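# Store glue stick in wooden box drawer, then close

## Task

Place the glue stick inside the drawer of the wooden box and push the drawer closed, so that nothing remains outside it.

## Robot and tools

Robot: two arms, left_arm and right_arm, each ending in a two-finger gripper whose fingers can fold. Parts held near the fingertips (outer quarter of each pad) are squeezed as asked; parts held nearer the palm may be pulled in, held loosely or released, and a fingertip pushed onto a surface folds easily, so a later grip can fail.

Frames. Scene frame: origin at table height midway between the nominal arm bases, +z up, +x outward over the table, left_arm on the +y side (image sides do not match these names). Calibrated bases: left_arm at (-0.008, +0.400, +0.050) m, quat_wxyz (+1.000, 0, 0, +0.007); right_arm at (-0.011, -0.398, +0.050) m, quat_wxyz (+1.000, 0, 0, -0.024). Every hand pose, target, velocity and wrist-camera pose is expressed in that arm's own base frame; the table and fixed cameras use the scene frame. Gripper axes: fingers point along its +z, they open and close along its y. end_effector_position is the spot between the pads when closed; fingertips stick out about 33 mm past it at gaps up to 40 mm, only 9 mm when fully open. Reported poses can be off by a few centimetres, more at long reach.

The row. Every motion argument is built from rows of 20 numbers covering both arms, even if one arm is idle: left_arm x, y, z (metres), qw, qx, qy, qz (unit quaternion, w first), left_gripper position, force_limit, speed; then the same ten for right_arm/right_gripper. Positions and quaternions are absolute targets in that arm's base frame, not offsets. The three gripper numbers each range -1 to 1. position +1 is fully open (140 mm), pads touch near -0.8, and -1 closes until blocked. force_limit sets squeeze after a slow close (roughly 14 N at -1, 40 N at 0, 58 N at +1); speed sets finger speed (about 30 mm/s at -1, 140 at 0, 250 at +1), and faster closes grip harder. Both start at +1. To keep an arm parked, resend exactly the pose from the last result before it stopped moving plus its gripper numbers; a 0 is a real command. Resend the same quaternion every row to hold orientation.

Tools.
- execute_actions(actions, cameras): actions is a list of up to 15-row tables; each row is one 1/30 s step and a short table repeats its last row to fill 15 steps. Each target must lie within 0.6 m, along each gripper axis, of that gripper's position at the start of the action, otherwise the action (and, if it is the first, the whole call) is rejected. An empty list returns the full state with all camera images.
- move(target, speed, blend, stop_force, zero, blocking, cameras): straight-line paths for both grippers toward one row or a list of up to 15 rows (no 0.6 m rule). speed in m/s, 0.002 to 1, default 0.25 (turning up to twice that in rad/s). blend in m rounds corners in a list; 0 stops at each. stop_force 12 to 80 N ends an arm's path when push along its travel exceeds that amount; use it only slowly, not while turning the gripper, and omit it when backing away from contact. zero (default true) re-zeroes force before the move. blocking=false returns after about 0.5 s while motion continues (not allowed with stop_force). Paths do not avoid obstacles; grippers lag and can overshoot. Ends are capped at 10 s. Result adds a move: line (done, off_target, moving, held, fault; limits=paced or held).
- wait(seconds 0 to 10, cameras): lets time run with commands held.
- stop(cameras): brakes a running move; fingers keep going.
- zoom_image(camera, region [x0, y0, x1, y1] pixels, max 504 by 504): enlarges part of the newest image of cam_head_left, cam_head_right, cam_high, cam_left_wrist or cam_right_wrist (all 896x504).
- finished_scene(scene): ends the scene, irreversibly, with the current scene number.

Results. Each arm shows end_effector_position and end_effector_quat_wxyz, a Hand target (where the arm is actually being sent; each step clips your command to within 70 mm and 16 degrees of the measured pose, so long reaches need follow-up commands), Tool commands, joint velocities (may read within noise), flange force along gripper axes (noisy, includes held weight, may say no reading), position_measured in counts (3 open, about 75 = 100 mm, 139 = 60 mm, 200 = 20 mm, 230 pads meeting) and object_status: 0 moving, 1 blocked while opening, 2 blocked while closing (a grip), 3 reached target or pads met. After closing with -1, confirm status 2. To tighten, raise force_limit and step position between -1 and -0.98; to loosen, reopen and close slowly.

Avoid. Contact torque at a joint limit (139 N m waist/shoulder/elbow, 34.8 N m wrist joints) or 150 N external force freezes that arm for 10 s; arms are stiff, so aiming even slightly past a firm surface can trigger this. Motor overheating (from holding loads, stretched arms or pushing at unreachable poses) brakes an arm for 30 to 60 s; watch for MOTOR HOT. Do not let arms collide or a gripper squeeze the other arm's fingers; the clearance check does not always prevent it. Never knock or drop anything off the table, slam the drawer, hit fixed objects hard, or release a part while it is moving. Objects may occasionally be nudged by outside disturbances. Joint ranges (rad): waist ±3.491, shoulder ±3.140, elbow -1.187 to 4.328, forearm roll ±3.316, wrist pitch ±3.140, wrist roll ±3.927.

Each tool is called after "Request:" by a JSON object that holds its "fn" and its "kwargs".

## Session

Request:
{"fn": "execute_actions", "kwargs": {"actions": []}}

Scene clock: 0.00 s.
left_arm: end_effector_position=(+0.3321, -0.6807, +0.0598) position_measured=3 object_status=3 end_effector_quat_wxyz=(+0.167, +0.651, -0.550, +0.496) | right_arm: end_effector_position=(+0.3461, -0.1994, +0.3023) position_measured=3 object_status=3 end_effector_quat_wxyz=(-0.068, -0.592, +0.752, -0.283)
Joint positions: left_arm=[-0.899 0.4 -0.414 -0.33 0.359 1.445] | right_arm=[0.351 -0.489 -0.538 0.592 -1.485 -0.628]
Joint velocities: within noise
Flange force (N): no reading
Hand target: left_arm +0.3321, -0.6807, +0.0598; +0.167, +0.651, -0.550, +0.496 | right_arm +0.3461, -0.1994, +0.3023; -0.068, -0.592, +0.752, -0.283
Tool commands: left_gripper/position=+1.0 left_gripper/force_limit=+1.0 left_gripper/speed=+1.0 right_gripper/position=+1.0 right_gripper/force_limit=+1.0 right_gripper/speed=+1.0

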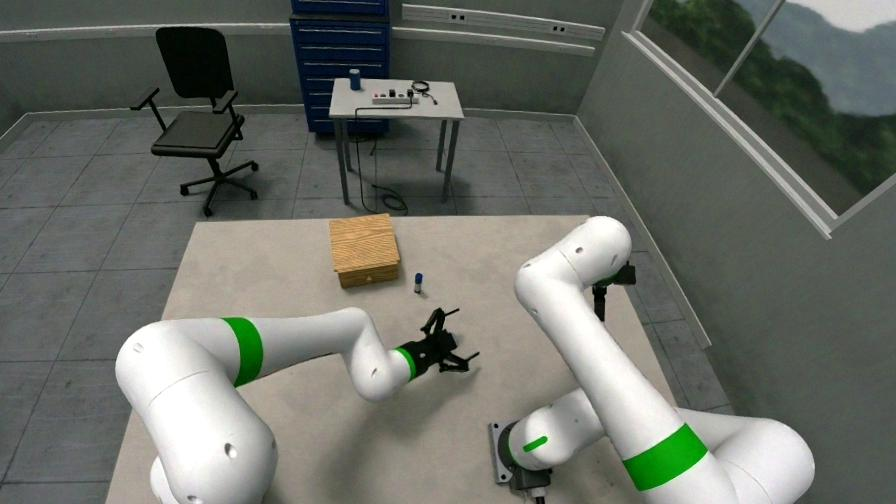

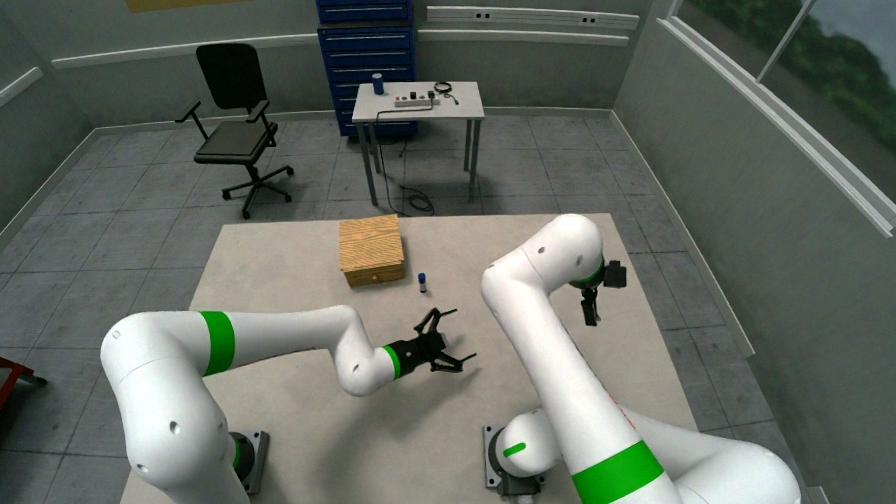

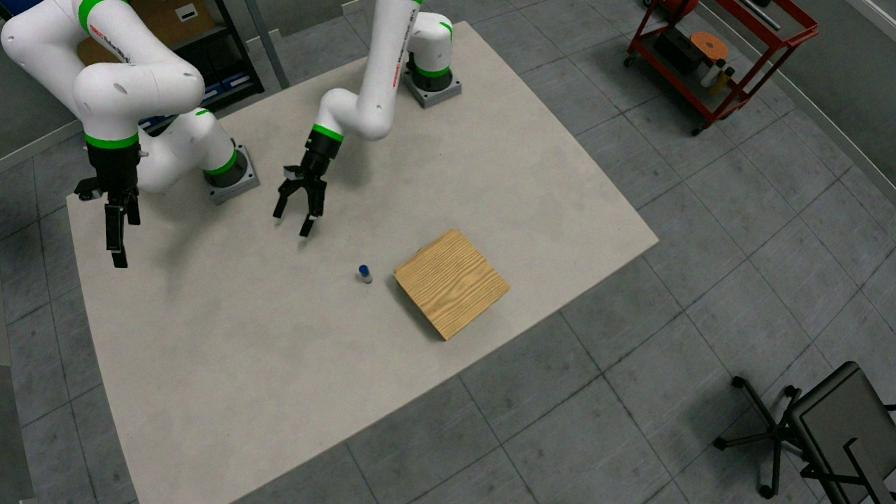

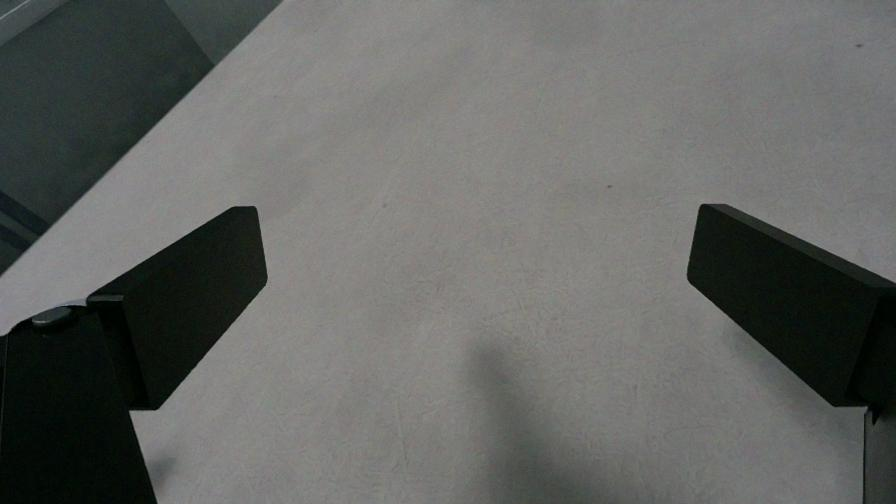

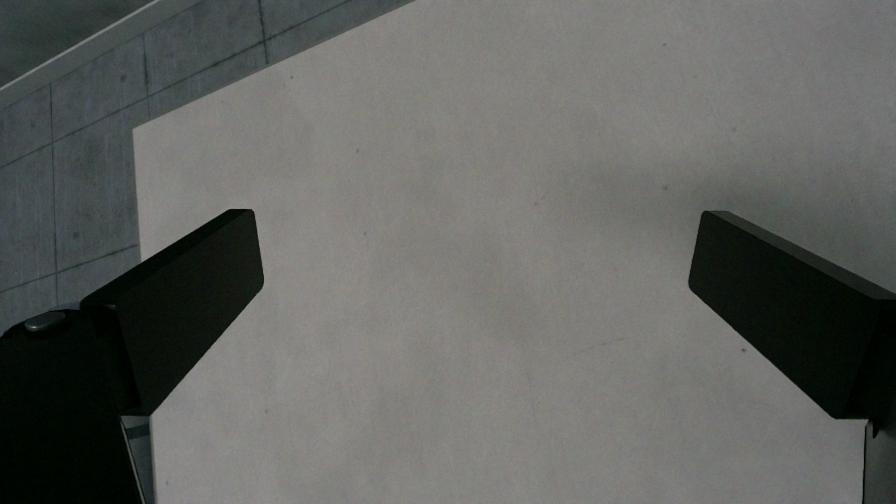

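Request:
{"fn": "zoom_image", "kwargs": {"camera": "cam_head_left", "region": [310, 200, 450, 310]}}

Request:
{"fn": "zoom_image", "kwargs": {"camera": "cam_head_right", "region": [320, 200, 460, 310]}}

Request:
{"fn": "zoom_image", "kwargs": {"camera": "cam_high", "region": [330, 210, 530, 350]}}

Scaled by 3.600 from the camera's 896x504 image, which has a finer 1280x720 frame.

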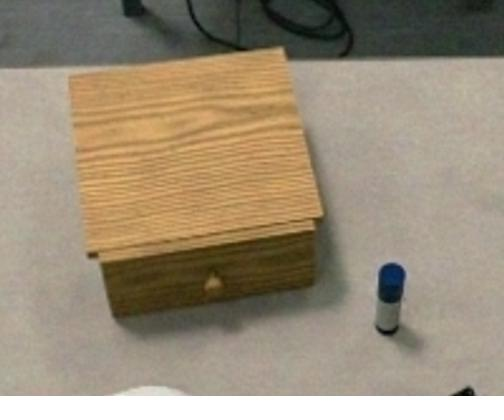

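Scaled by 3.600 from the camera's 896x504 image, which has a finer 1280x720 frame.

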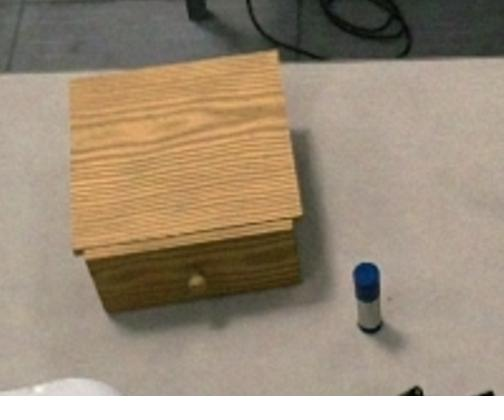

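Scaled by 2.520 from the camera's 896x504 image, which has a finer 1280x720 frame.

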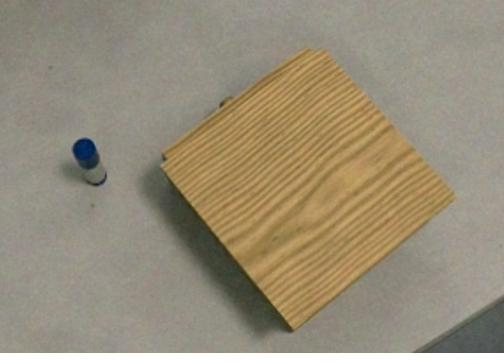

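Request:
{"fn": "move", "kwargs": {"target": [0.3435, -0.3249, 0.20, -0.0669, 0.8949, 0.1434, 0.4173, 1, 1, 1, 0.3501, 0.2351, 0.29, -0.0730, 0.9267, 0.2723, 0.2483, 1, 1, 1], "speed": 0.5, "cameras": ["all"]}}

Scene clock: 5.77 s.
left_arm: end_effector_position=(+0.3435, -0.3249, +0.2000) position_measured=3 object_status=3 end_effector_quat_wxyz=(-0.067, +0.895, +0.143, +0.417) | right_arm: end_effector_position=(+0.3501, +0.2351, +0.2900) position_measured=3 object_status=3 end_effector_quat_wxyz=(-0.073, +0.927, +0.272, +0.248)
Joint positions: left_arm=[-1.581 0.003 -0.601 2.316 1.408 0.661] | right_arm=[1.142 -0.558 -0.492 0.294 -1.2 0.954]
Flange force (N): left_arm=[1.1 -6.6 1.1] | right_arm=[4.3 5.6 -1.3]
Hand target: left_arm +0.3435, -0.3249, +0.2000; -0.067, +0.895, +0.143, +0.417 | right_arm +0.3501, +0.2351, +0.2900; -0.073, +0.927, +0.272, +0.248
Off the commanded pose: left_arm 0.000 m, 0 deg | right_arm 0.000 m, 0 deg.
move: done

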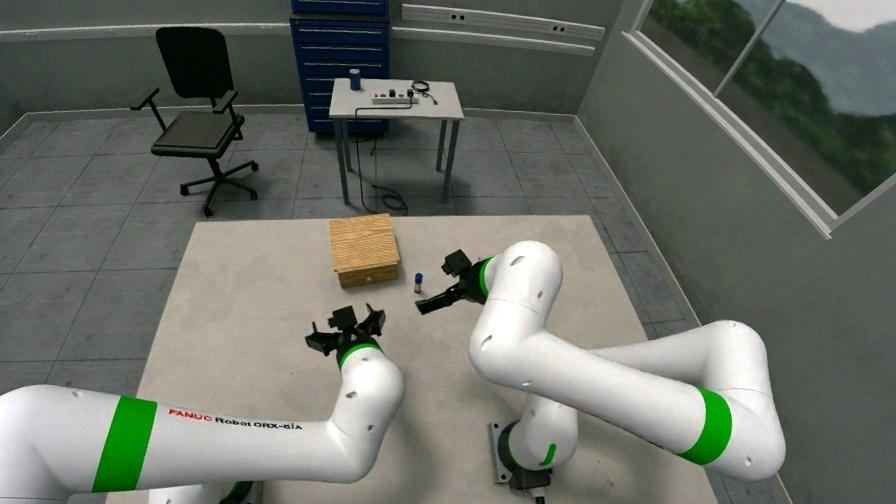

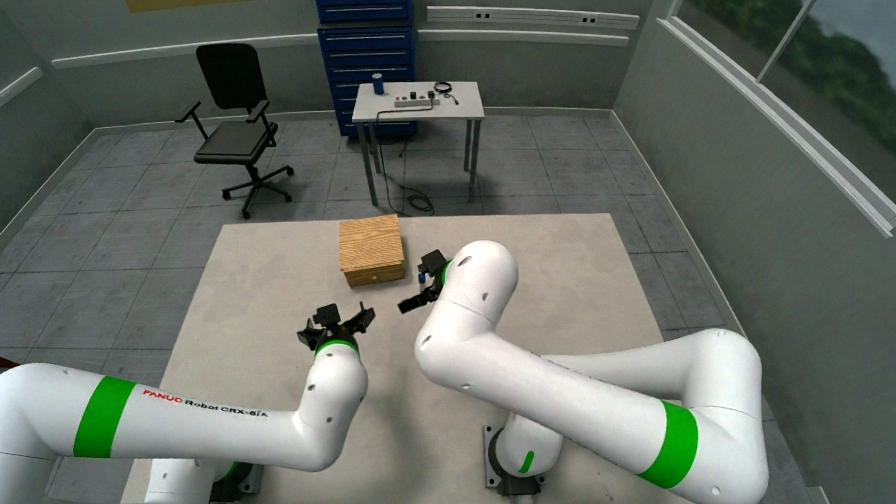

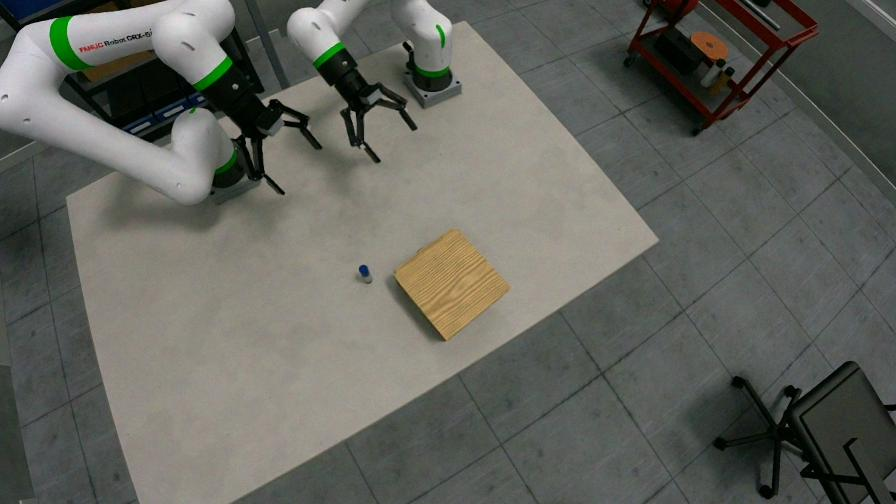

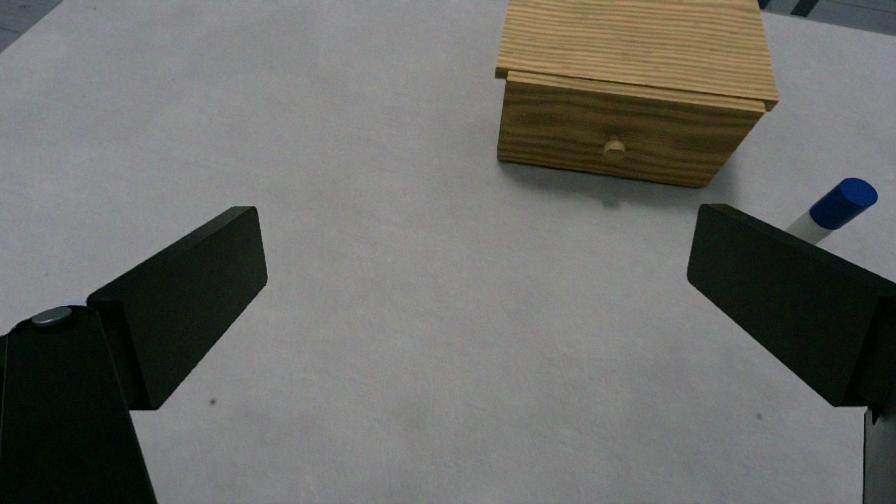

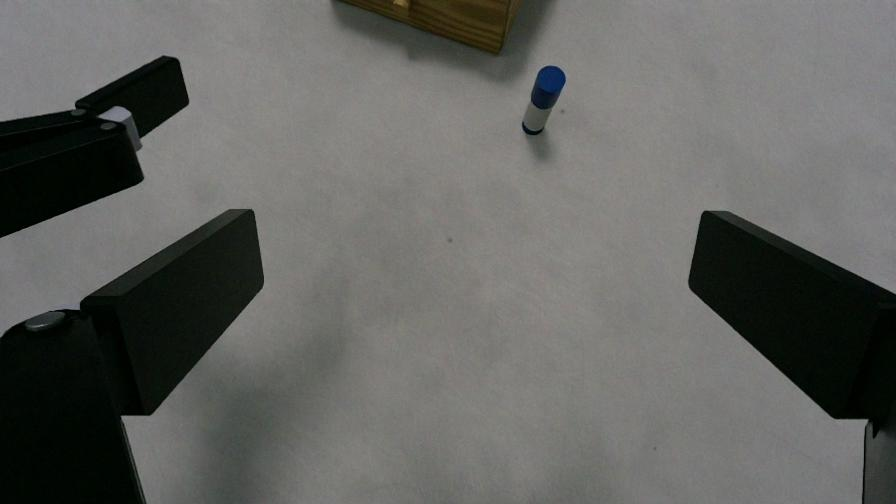

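Request:
{"fn": "zoom_image", "kwargs": {"camera": "cam_left_wrist", "region": [480, 0, 896, 260]}}

Request:
{"fn": "zoom_image", "kwargs": {"camera": "cam_right_wrist", "region": [320, 0, 620, 180]}}

Scaled by 1.212 from the camera's 896x504 image, which has a finer 1280x720 frame.

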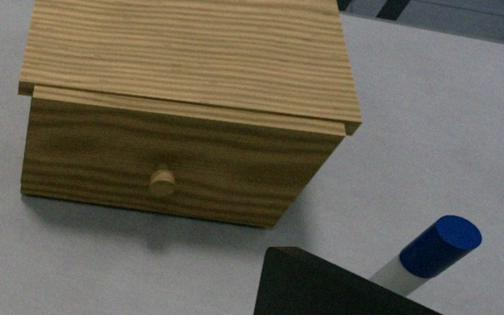

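Scaled by 1.680 from the camera's 896x504 image, which has a finer 1280x720 frame.

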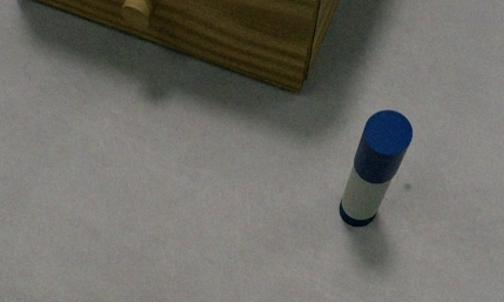

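Request:
{"fn": "move", "kwargs": {"target": [0.4805, -0.4022, 0.051, -0.0431, 0.8407, 0.0676, 0.5356, -0.03, -0.1, 1, 0.4355, 0.2092, 0.040, -0.1460, 0.7701, 0.1902, 0.5910, 0.23, 0, 1], "speed": 0.4, "cameras": ["all"]}}

Scene clock: 11.67 s.
left_arm: end_effector_position=(+0.4805, -0.4022, +0.0510) position_measured=132 object_status=3 end_effector_quat_wxyz=(-0.043, +0.841, +0.068, +0.536) | right_arm: end_effector_position=(+0.4369, +0.2037, +0.0398) position_measured=100 object_status=3 end_effector_quat_wxyz=(-0.201, +0.829, +0.246, +0.460)
Joint positions: left_arm=[-1.235 0.492 -0.676 1.593 1.103 1.124] | right_arm=[0.727 -0.147 -1.187 -0.047 0.522 1.476]
Flange force (N): left_arm=[2.8 -5.7 -1.8] | right_arm=no reading
Hand target: left_arm +0.4805, -0.4022, +0.0510; -0.043, +0.841, +0.068, +0.536 | right_arm +0.4369, +0.2037, +0.0398; -0.201, +0.829, +0.246, +0.460
Off the commanded pose: left_arm 0.000 m, 0 deg | right_arm 0.006 m, 19 deg; orientation clipped.
led back after a hold (right arm): the arm was led back toward your command in small steps, so it may still be short of it.
move: held (right_arm; a check stopped the path); limits=paced,held
pose unreachable (right arm): on one or more control steps of this call, first in action 0 (counted from 0), this arm could not follow its commanded pose, so it was not sent that pose on those steps. It may still have moved: this result reports where it is.
cause: moving toward the commanded pose would bring two parts of the arm too close to each other (joints 3 (elbow) to 5 (wrist pitch) lie between them).

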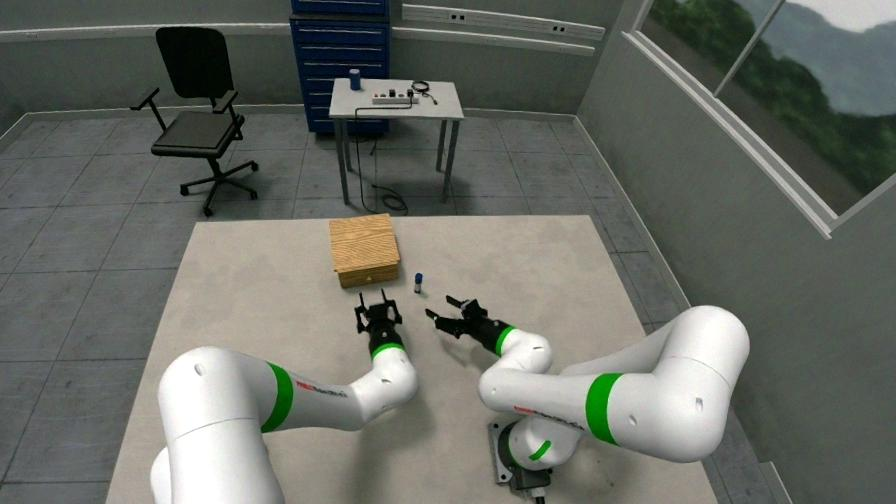

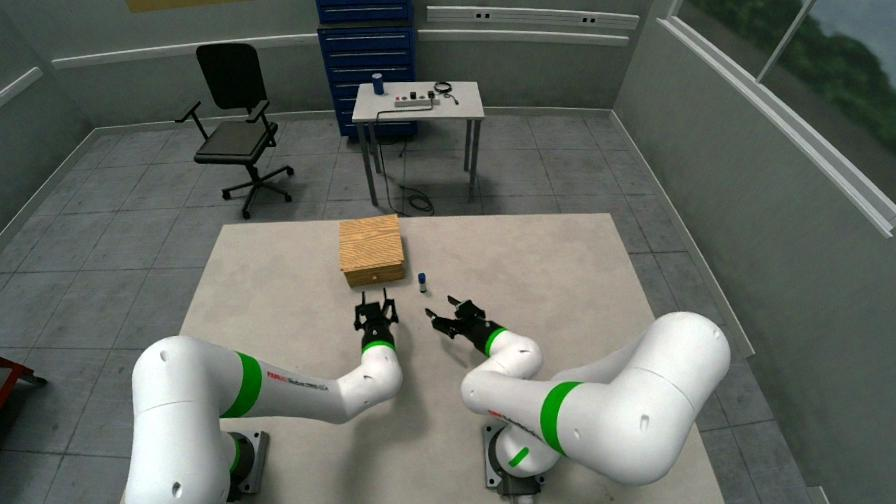

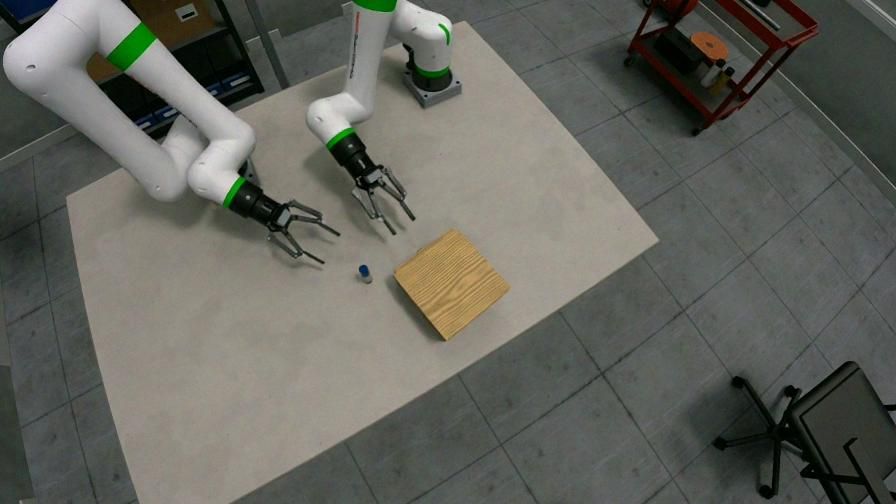

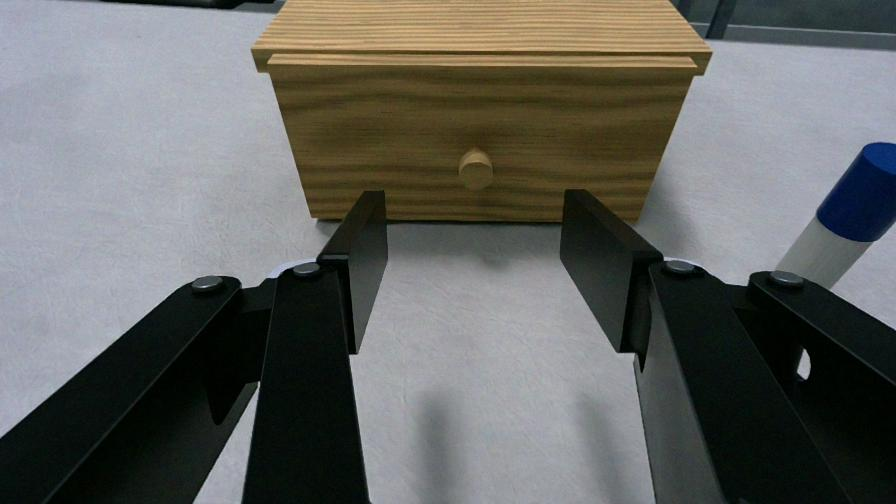

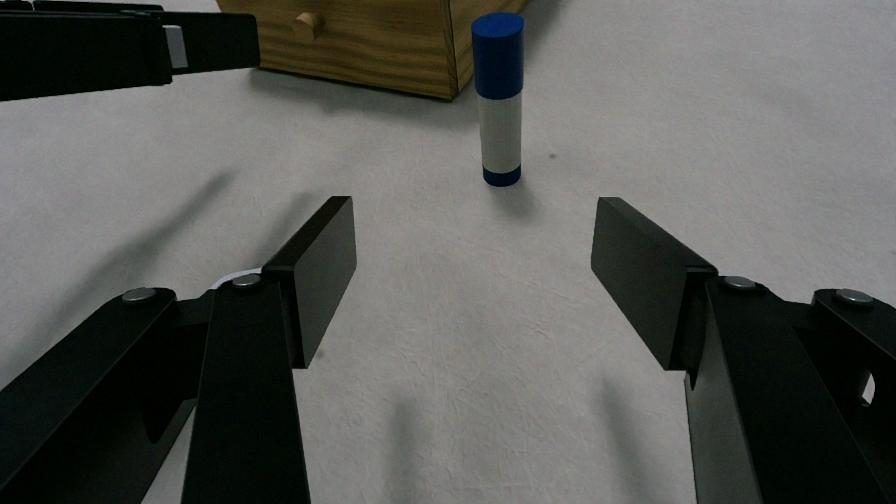

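Request:
{"fn": "move", "kwargs": {"target": [0.4805, -0.4022, 0.051, -0.0431, 0.8407, 0.0676, 0.5356, -0.03, -0.1, 1, 0.5315, 0.2608, 0.0082, -0.1375, 0.7952, 0.1964, 0.5568, 0.05, -0.1, 1], "speed": 0.15, "cameras": ["cam_right_wrist"]}}

Scene clock: 16.13 s.
left_arm: end_effector_position=(+0.4805, -0.4022, +0.0510) position_measured=132 object_status=3 end_effector_quat_wxyz=(-0.043, +0.841, +0.068, +0.536) | right_arm: end_effector_position=(+0.5315, +0.2608, +0.0082) position_measured=123 object_status=3 end_effector_quat_wxyz=(-0.137, +0.795, +0.196, +0.557)
Joint positions: left_arm=[-1.235 0.492 -0.676 1.593 1.103 1.124] | right_arm=[0.888 0.419 -0.872 -0.465 0.967 1.703]
Flange force (N): left_arm=[3.3 -5.7 -2.7] | right_arm=[9.1 6.8 -1.8]
Hand target: left_arm +0.4805, -0.4022, +0.0510; -0.043, +0.841, +0.068, +0.536 | right_arm +0.5315, +0.2608, +0.0082; -0.138, +0.795, +0.196, +0.557
Off the commanded pose: left_arm 0.000 m, 0 deg | right_arm 0.000 m, 0 deg.
move: done
Images, in order (width x height): cam_right_wrist 896x504.

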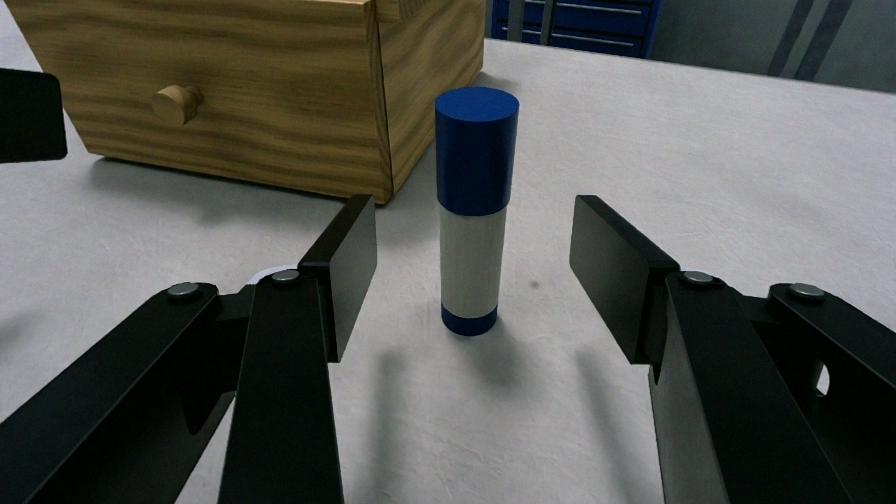

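Request:
{"fn": "move", "kwargs": {"target": [[0.4805, -0.4022, 0.051, -0.0431, 0.8407, 0.0676, 0.5356, -0.03, -0.1, 1, 0.5315, 0.2608, 0.0082, -0.1375, 0.7952, 0.1964, 0.5568, -1, -0.1, -1], [0.5409, -0.4000, 0.0122, -0.0431, 0.8407, 0.0676, 0.5356, -0.03, -0.1, 1, 0.50, 0.25, 0.16, -0.1375, 0.7952, 0.1964, 0.5568, -1, -0.1, -1]], "speed": 0.2, "cameras": ["cam_right_wrist", "cam_left_wrist"]}}

Scene clock: 20.27 s.
left_arm: end_effector_position=(+0.5409, -0.4000, +0.0122) position_measured=132 object_status=3 end_effector_quat_wxyz=(-0.043, +0.841, +0.068, +0.536) | right_arm: end_effector_position=(+0.5000, +0.2500, +0.1600) position_measured=196 object_status=2 end_effector_quat_wxyz=(-0.138, +0.795, +0.196, +0.557)
Joint positions: left_arm=[-1.074 0.606 -0.611 1.415 1.047 1.184] | right_arm=[0.705 -0.288 -0.754 -1.088 0.234 2.571]
Flange force (N): left_arm=[3.3 -5.8 -3.0] | right_arm=no reading
Hand target: left_arm +0.5409, -0.4000, +0.0122; -0.043, +0.841, +0.068, +0.536 | right_arm +0.5000, +0.2500, +0.1600; -0.138, +0.795, +0.196, +0.557
Off the commanded pose: left_arm 0.000 m, 0 deg | right_arm 0.000 m, 0 deg.
move: done
Images, in order (width x height): cam_left_wrist 896x504, cam_right_wrist 896x504.

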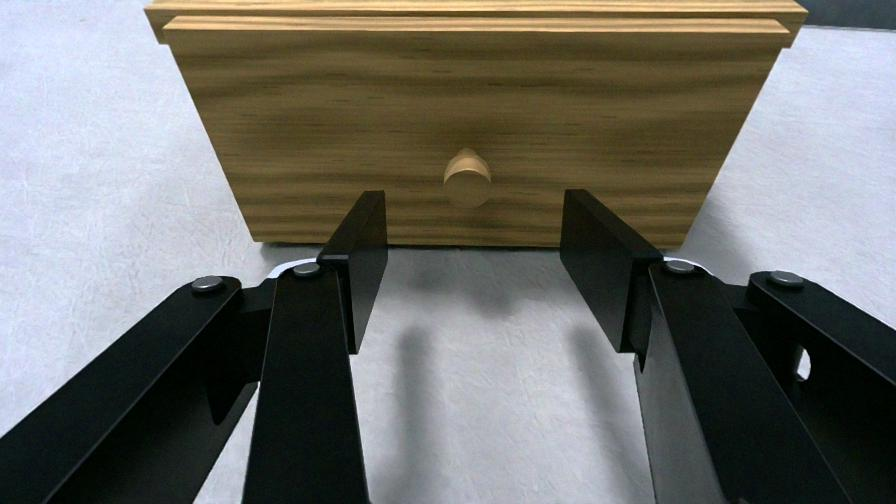

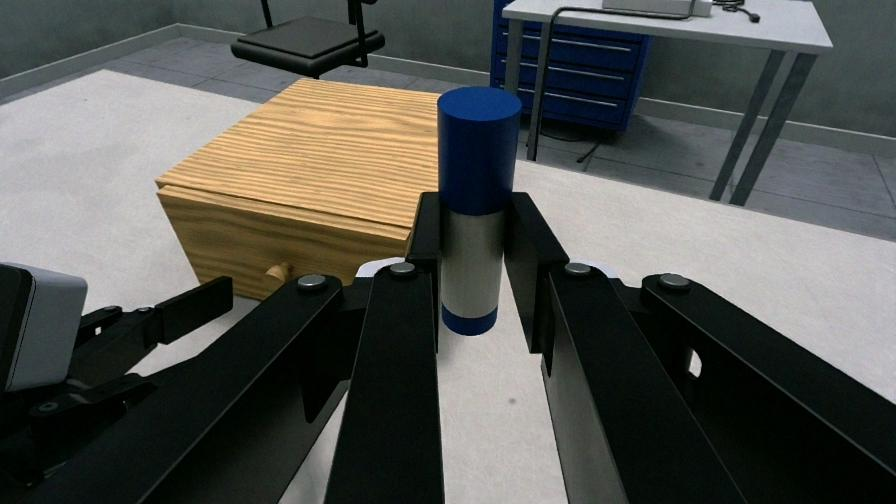

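Request:
{"fn": "move", "kwargs": {"target": [[0.5665, -0.3943, 0.0, -0.0431, 0.8407, 0.0676, 0.5356, -0.03, -0.1, 1, 0.50, 0.30, 0.27, 0.0089, 0.9909, 0.1020, -0.0867, -1, -0.1, -1], [0.5665, -0.3943, 0.0, -0.0431, 0.8407, 0.0676, 0.5356, -1, -0.1, -1, 0.50, 0.30, 0.27, 0.0089, 0.9909, 0.1020, -0.0867, -1, -0.1, -1]], "speed": 0.25, "cameras": ["cam_right_wrist", "cam_left_wrist"]}}

Scene clock: 26.80 s.
left_arm: end_effector_position=(+0.5665, -0.3942, +0.0000) position_measured=206 object_status=0 end_effector_quat_wxyz=(-0.043, +0.841, +0.068, +0.536) | right_arm: end_effector_position=(+0.5000, +0.3000, +0.2700) position_measured=196 object_status=2 end_effector_quat_wxyz=(+0.009, +0.991, +0.102, -0.087)
Joint positions: left_arm=[-1.006 0.642 -0.586 1.342 1.027 1.202] | right_arm=[0.712 0.528 0.746 -0.091 -1.941 1.038]
Flange force (N): left_arm=[1.4 -10.2 -6.7] | right_arm=[-4.4 3.6 -1.3]
Hand target: left_arm +0.5665, -0.3943, +0.0000; -0.043, +0.841, +0.068, +0.536 | right_arm +0.5000, +0.3000, +0.2700; +0.009, +0.991, +0.102, -0.087
Off the commanded pose: left_arm 0.000 m, 0 deg | right_arm 0.000 m, 0 deg.
move: done; limits=paced
Images, in order (width x height): cam_left_wrist 896x504, cam_right_wrist 896x504.

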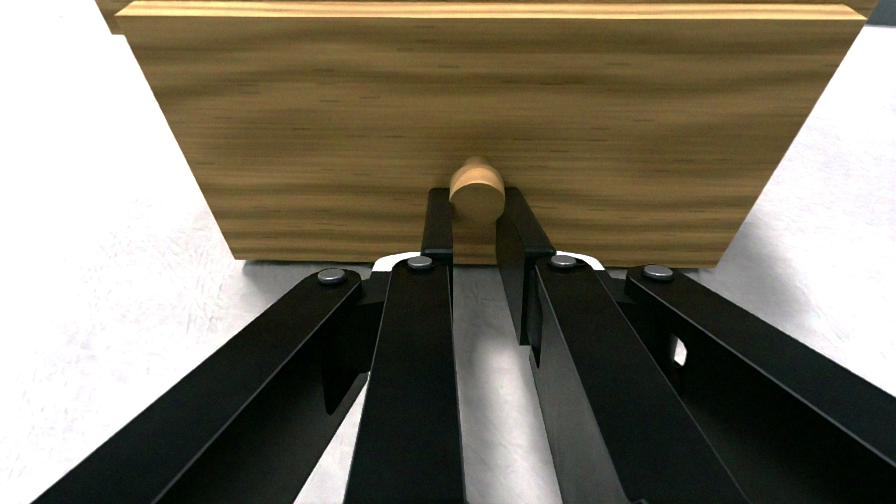

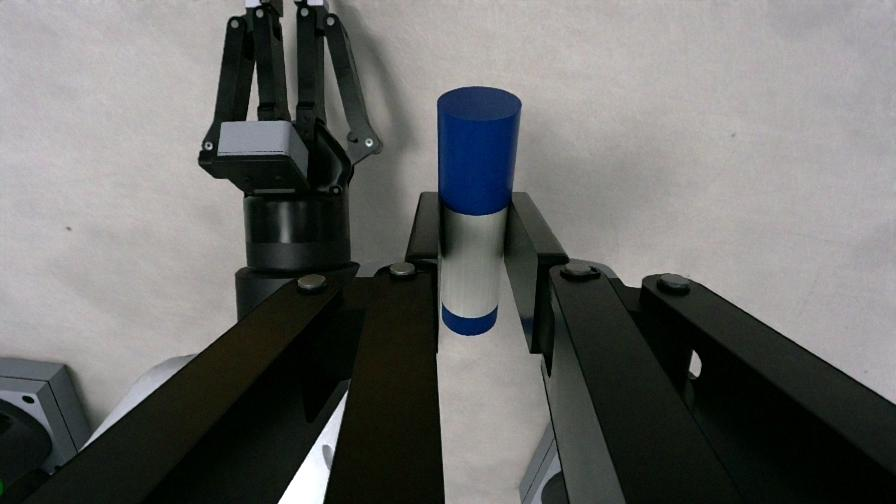

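Request:
{"fn": "wait", "kwargs": {"seconds": 0.4}}

Scene clock: 27.30 s.
left_arm: end_effector_position=(+0.5665, -0.3943, +0.0000) position_measured=206 object_status=2 end_effector_quat_wxyz=(-0.043, +0.841, +0.068, +0.536) | right_arm: end_effector_position=(+0.5000, +0.3000, +0.2700) position_measured=196 object_status=2 end_effector_quat_wxyz=(+0.009, +0.991, +0.102, -0.087)
Joint positions: left_arm=[-1.006 0.642 -0.586 1.342 1.027 1.202] | right_arm=[0.712 0.528 0.746 -0.091 -1.941 1.038]
Flange force (N): left_arm=[1.2 -11.4 -6.6] | right_arm=[-4.1 3.3 -1.3]
Hand target: left_arm +0.5665, -0.3943, +0.0000; -0.043, +0.841, +0.068, +0.536 | right_arm +0.5000, +0.3000, +0.2700; +0.009, +0.991, +0.102, -0.087
Tool commands: left_gripper/position=-1.0 left_gripper/force_limit=-0.1 left_gripper/speed=-1.0 right_gripper/position=-1.0 right_gripper/force_limit=-0.1 right_gripper/speed=-1.0
Off the commanded pose: left_arm 0.000 m, 0 deg | right_arm 0.000 m, 0 deg.
wait: 0.40 s; at rest by 0.07 s

Request:
{"fn": "move", "kwargs": {"target": [0.5269, -0.4000, 0.0, -0.0431, 0.8407, 0.0676, 0.5356, -1, -0.1, -1, 0.50, 0.30, 0.27, 0.0089, 0.9909, 0.1020, -0.0867, -1, -0.1, -1], "speed": 0.06, "cameras": ["cam_left_wrist", "cam_high"]}}

Scene clock: 28.33 s.
left_arm: end_effector_position=(+0.5269, -0.4000, +0.0000) position_measured=206 object_status=2 end_effector_quat_wxyz=(-0.043, +0.841, +0.068, +0.536) | right_arm: end_effector_position=(+0.5000, +0.3000, +0.2700) position_measured=196 object_status=2 end_effector_quat_wxyz=(+0.009, +0.991, +0.102, -0.087)
Joint positions: left_arm=[-1.101 0.623 -0.627 1.423 1.061 1.219] | right_arm=[0.712 0.528 0.746 -0.091 -1.941 1.038]
Flange force (N): left_arm=[3.0 -5.6 -2.2] | right_arm=[-4.8 3.6 -1.8]
Hand target: left_arm +0.5269, -0.4000, +0.0000; -0.043, +0.841, +0.068, +0.536 | right_arm +0.5000, +0.3000, +0.2700; +0.009, +0.991, +0.102, -0.087
Off the commanded pose: left_arm 0.000 m, 0 deg | right_arm 0.000 m, 0 deg.
move: done
Images, in order (width x height): cam_high 896x504, cam_left_wrist 896x504.

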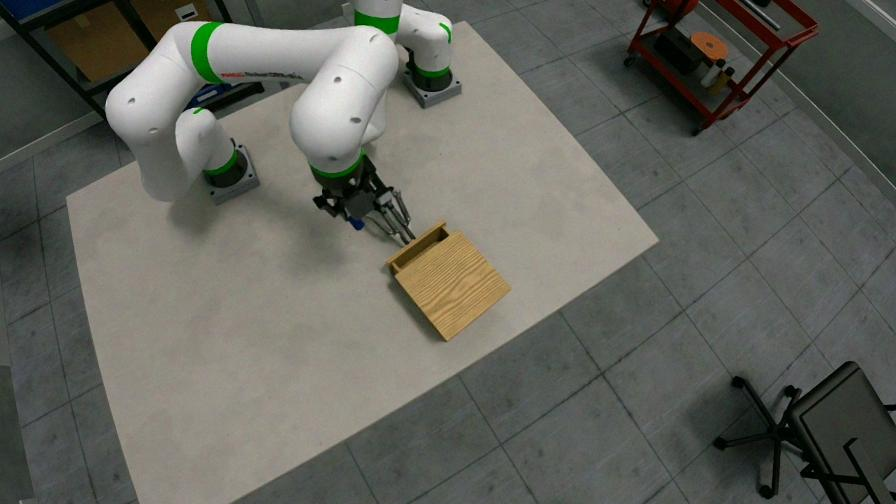

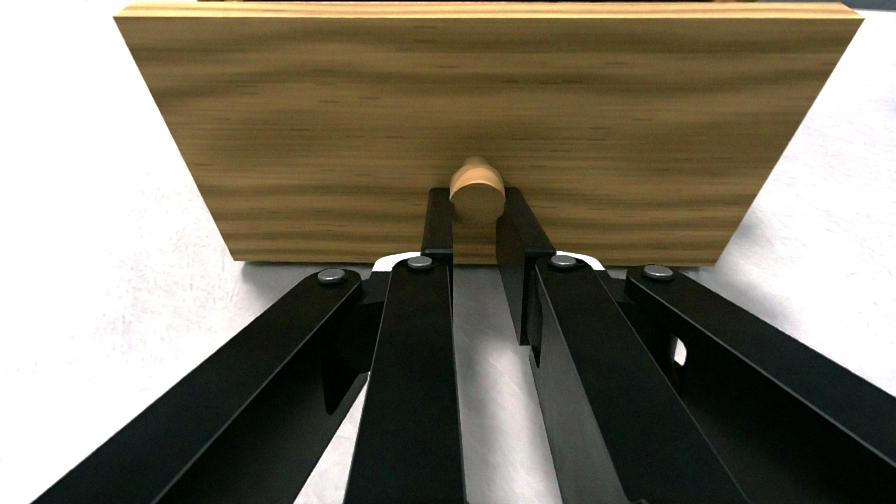

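Request:
{"fn": "move", "kwargs": {"target": [0.4328, -0.4135, 0.0, -0.0431, 0.8407, 0.0676, 0.5356, -1, -0.1, -1, 0.51, 0.435, 0.20, 0.0089, 0.9909, 0.1020, -0.0867, -1, -0.1, -1], "speed": 0.1, "cameras": ["cam_right_wrist", "cam_high", "cam_left_wrist", "cam_head_left"]}}

Scene clock: 30.63 s.
left_arm: end_effector_position=(+0.4328, -0.4135, +0.0000) position_measured=206 object_status=2 end_effector_quat_wxyz=(-0.043, +0.841, +0.068, +0.536) | right_arm: end_effector_position=(+0.5100, +0.4350, +0.2000) position_measured=196 object_status=2 end_effector_quat_wxyz=(+0.009, +0.991, +0.102, -0.087)
Joint positions: left_arm=[-1.353 0.595 -0.681 1.651 1.138 1.246] | right_arm=[0.844 0.786 0.999 -0.111 -1.922 0.901]
Flange force (N): left_arm=[3.0 -6.0 -0.5] | right_arm=no reading
Hand target: left_arm +0.4328, -0.4135, +0.0000; -0.043, +0.841, +0.068, +0.536 | right_arm +0.5100, +0.4350, +0.2000; +0.009, +0.991, +0.102, -0.087
Off the commanded pose: left_arm 0.000 m, 0 deg | right_arm 0.000 m, 0 deg.
move: done
Images, in order (width x height): cam_head_left 896x504, cam_high 896x504, cam_left_wrist 896x504, cam_right_wrist 896x504.

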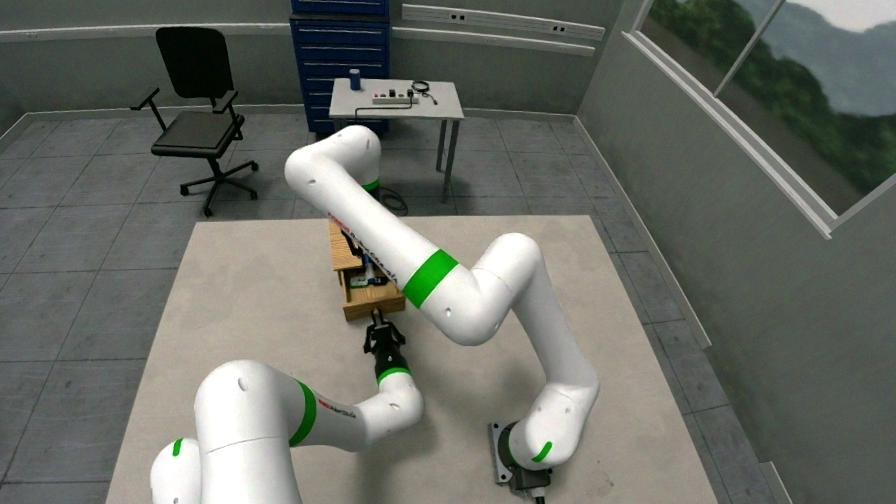

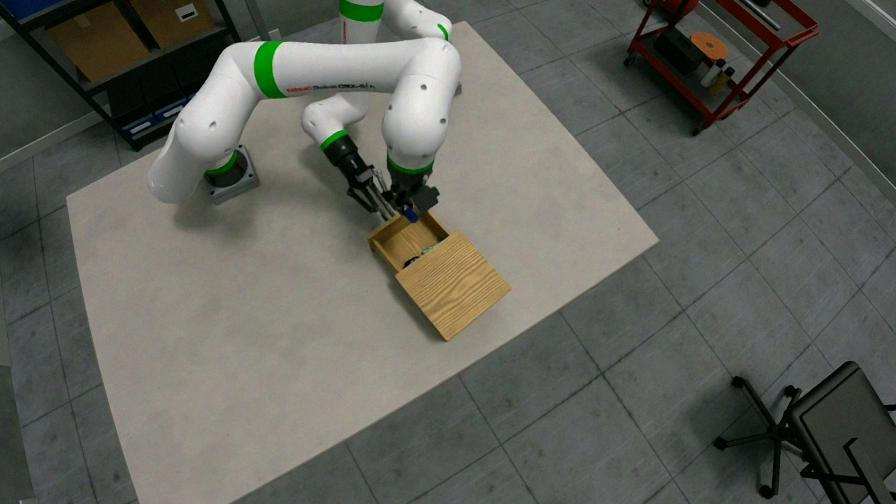

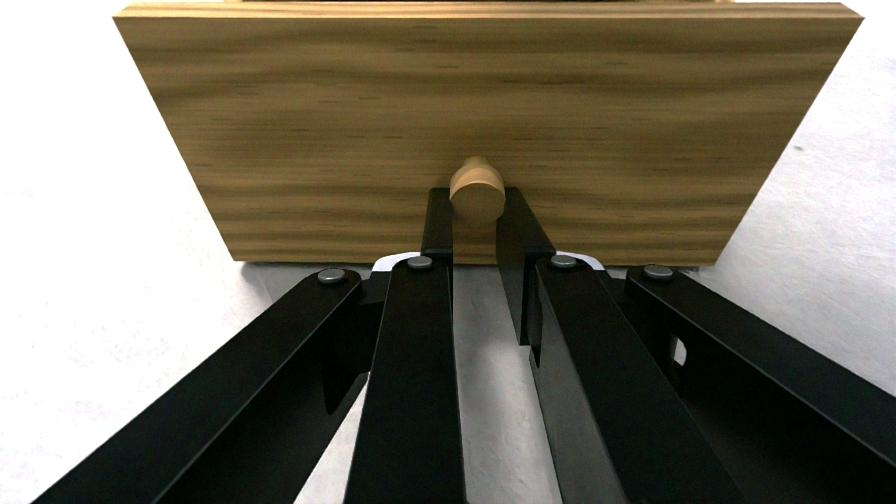

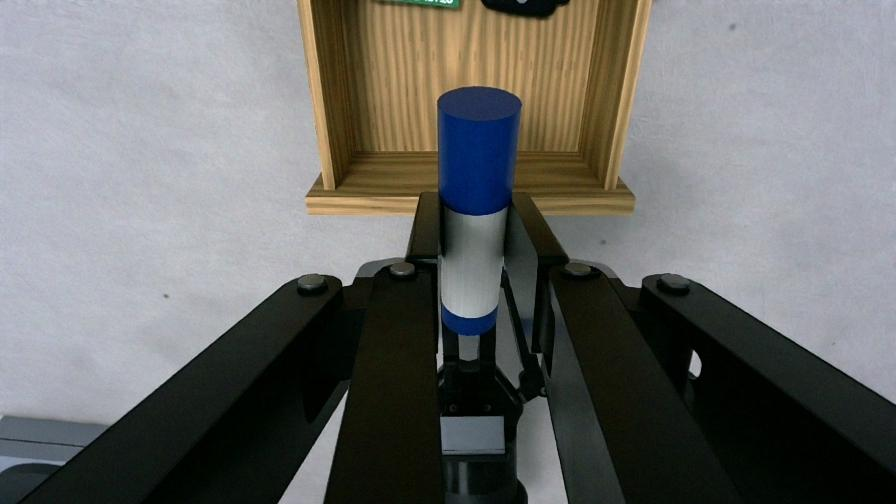

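Request:
{"fn": "zoom_image", "kwargs": {"camera": "cam_high", "region": [350, 190, 490, 290]}}

Request:
{"fn": "zoom_image", "kwargs": {"camera": "cam_right_wrist", "region": [280, 0, 680, 225]}}

Scaled by 3.600 from the camera's 896x504 image, which has a finer 1280x720 frame.

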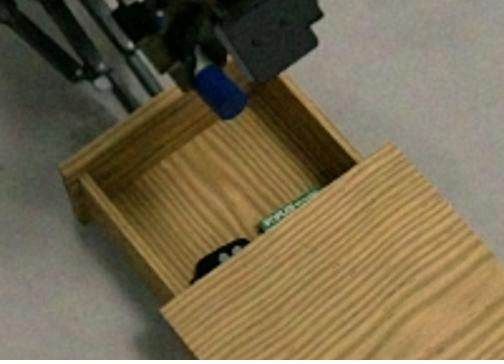

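Scaled by 1.260 from the camera's 896x504 image, which has a finer 1280x720 frame.

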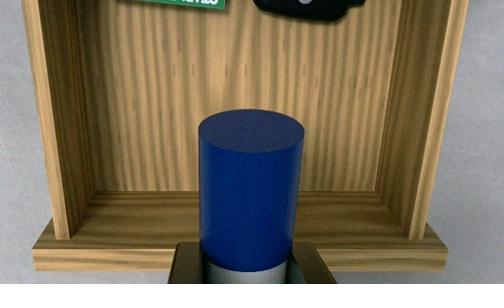

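Request:
{"fn": "move", "kwargs": {"target": [0.4328, -0.4135, 0.0, -0.0431, 0.8407, 0.0676, 0.5356, -1, -0.1, -1, 0.5044, 0.4213, 0.13, -0.1095, 0.7640, -0.6214, -0.1347, -1, -0.1, -1], "speed": 0.3, "cameras": ["cam_right_wrist", "cam_high"]}}

Scene clock: 35.67 s.
left_arm: end_effector_position=(+0.4328, -0.4135, +0.0000) position_measured=206 object_status=2 end_effector_quat_wxyz=(-0.043, +0.841, +0.068, +0.536) | right_arm: end_effector_position=(+0.5044, +0.4213, +0.1300) position_measured=196 object_status=2 end_effector_quat_wxyz=(-0.110, +0.764, -0.621, -0.135)
Joint positions: left_arm=[-1.353 0.595 -0.681 1.651 1.138 1.246] | right_arm=[0.723 0.44 0.321 -0.315 -1.288 -0.454]
Flange force (N): left_arm=[3.0 -6.0 -0.8] | right_arm=[1.1 2.0 -5.3]
Hand target: left_arm +0.4328, -0.4135, +0.0000; -0.043, +0.841, +0.068, +0.536 | right_arm +0.5044, +0.4213, +0.1300; -0.110, +0.764, -0.621, -0.135
Off the commanded pose: left_arm 0.000 m, 0 deg | right_arm 0.000 m, 0 deg.
move: done
Images, in order (width x height): cam_high 896x504, cam_right_wrist 896x504.

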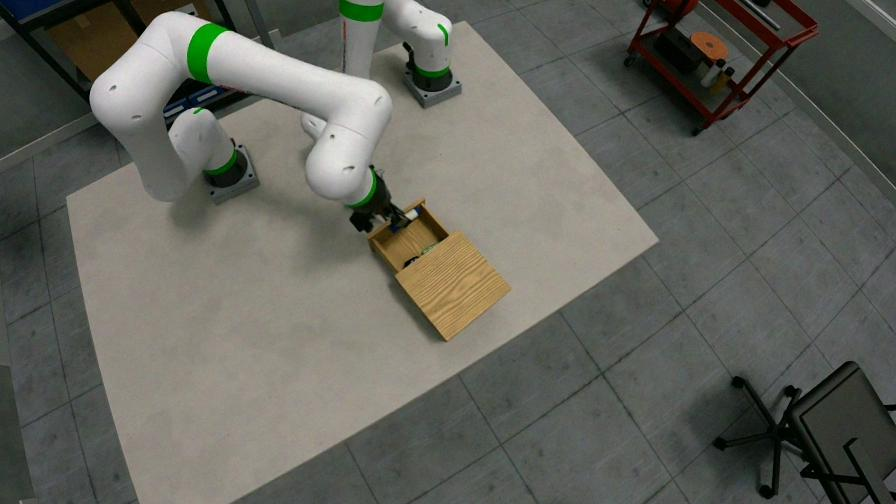

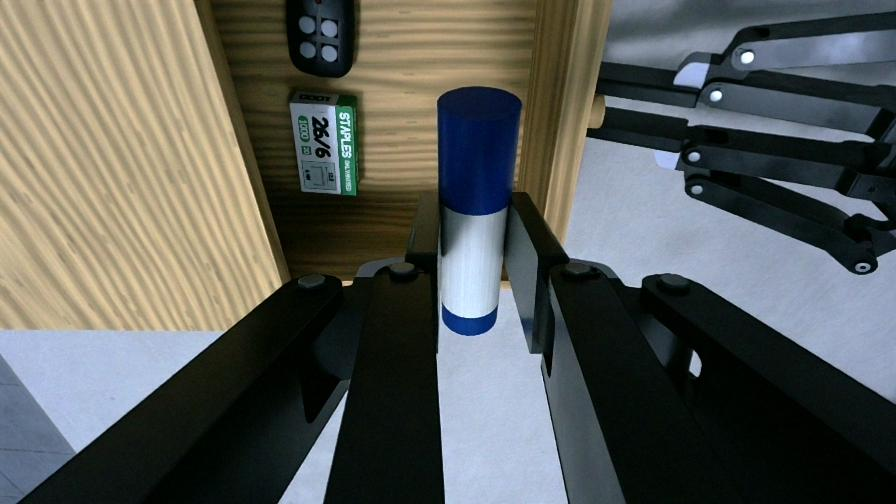

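Request:
{"fn": "zoom_image", "kwargs": {"camera": "cam_right_wrist", "region": [190, 0, 640, 330]}}

Request:
{"fn": "zoom_image", "kwargs": {"camera": "cam_high", "region": [350, 190, 490, 290]}}

Scaled by 1.120 from the camera's 896x504 image, which has a finer 1280x720 frame.

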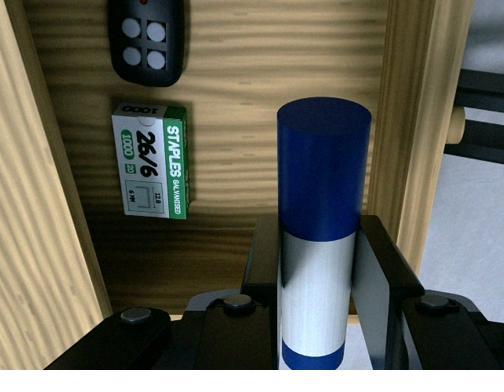

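Scaled by 3.600 from the camera's 896x504 image, which has a finer 1280x720 frame.

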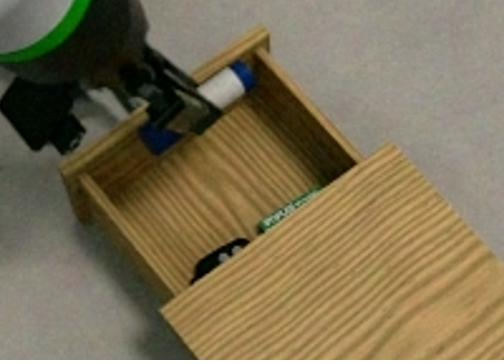

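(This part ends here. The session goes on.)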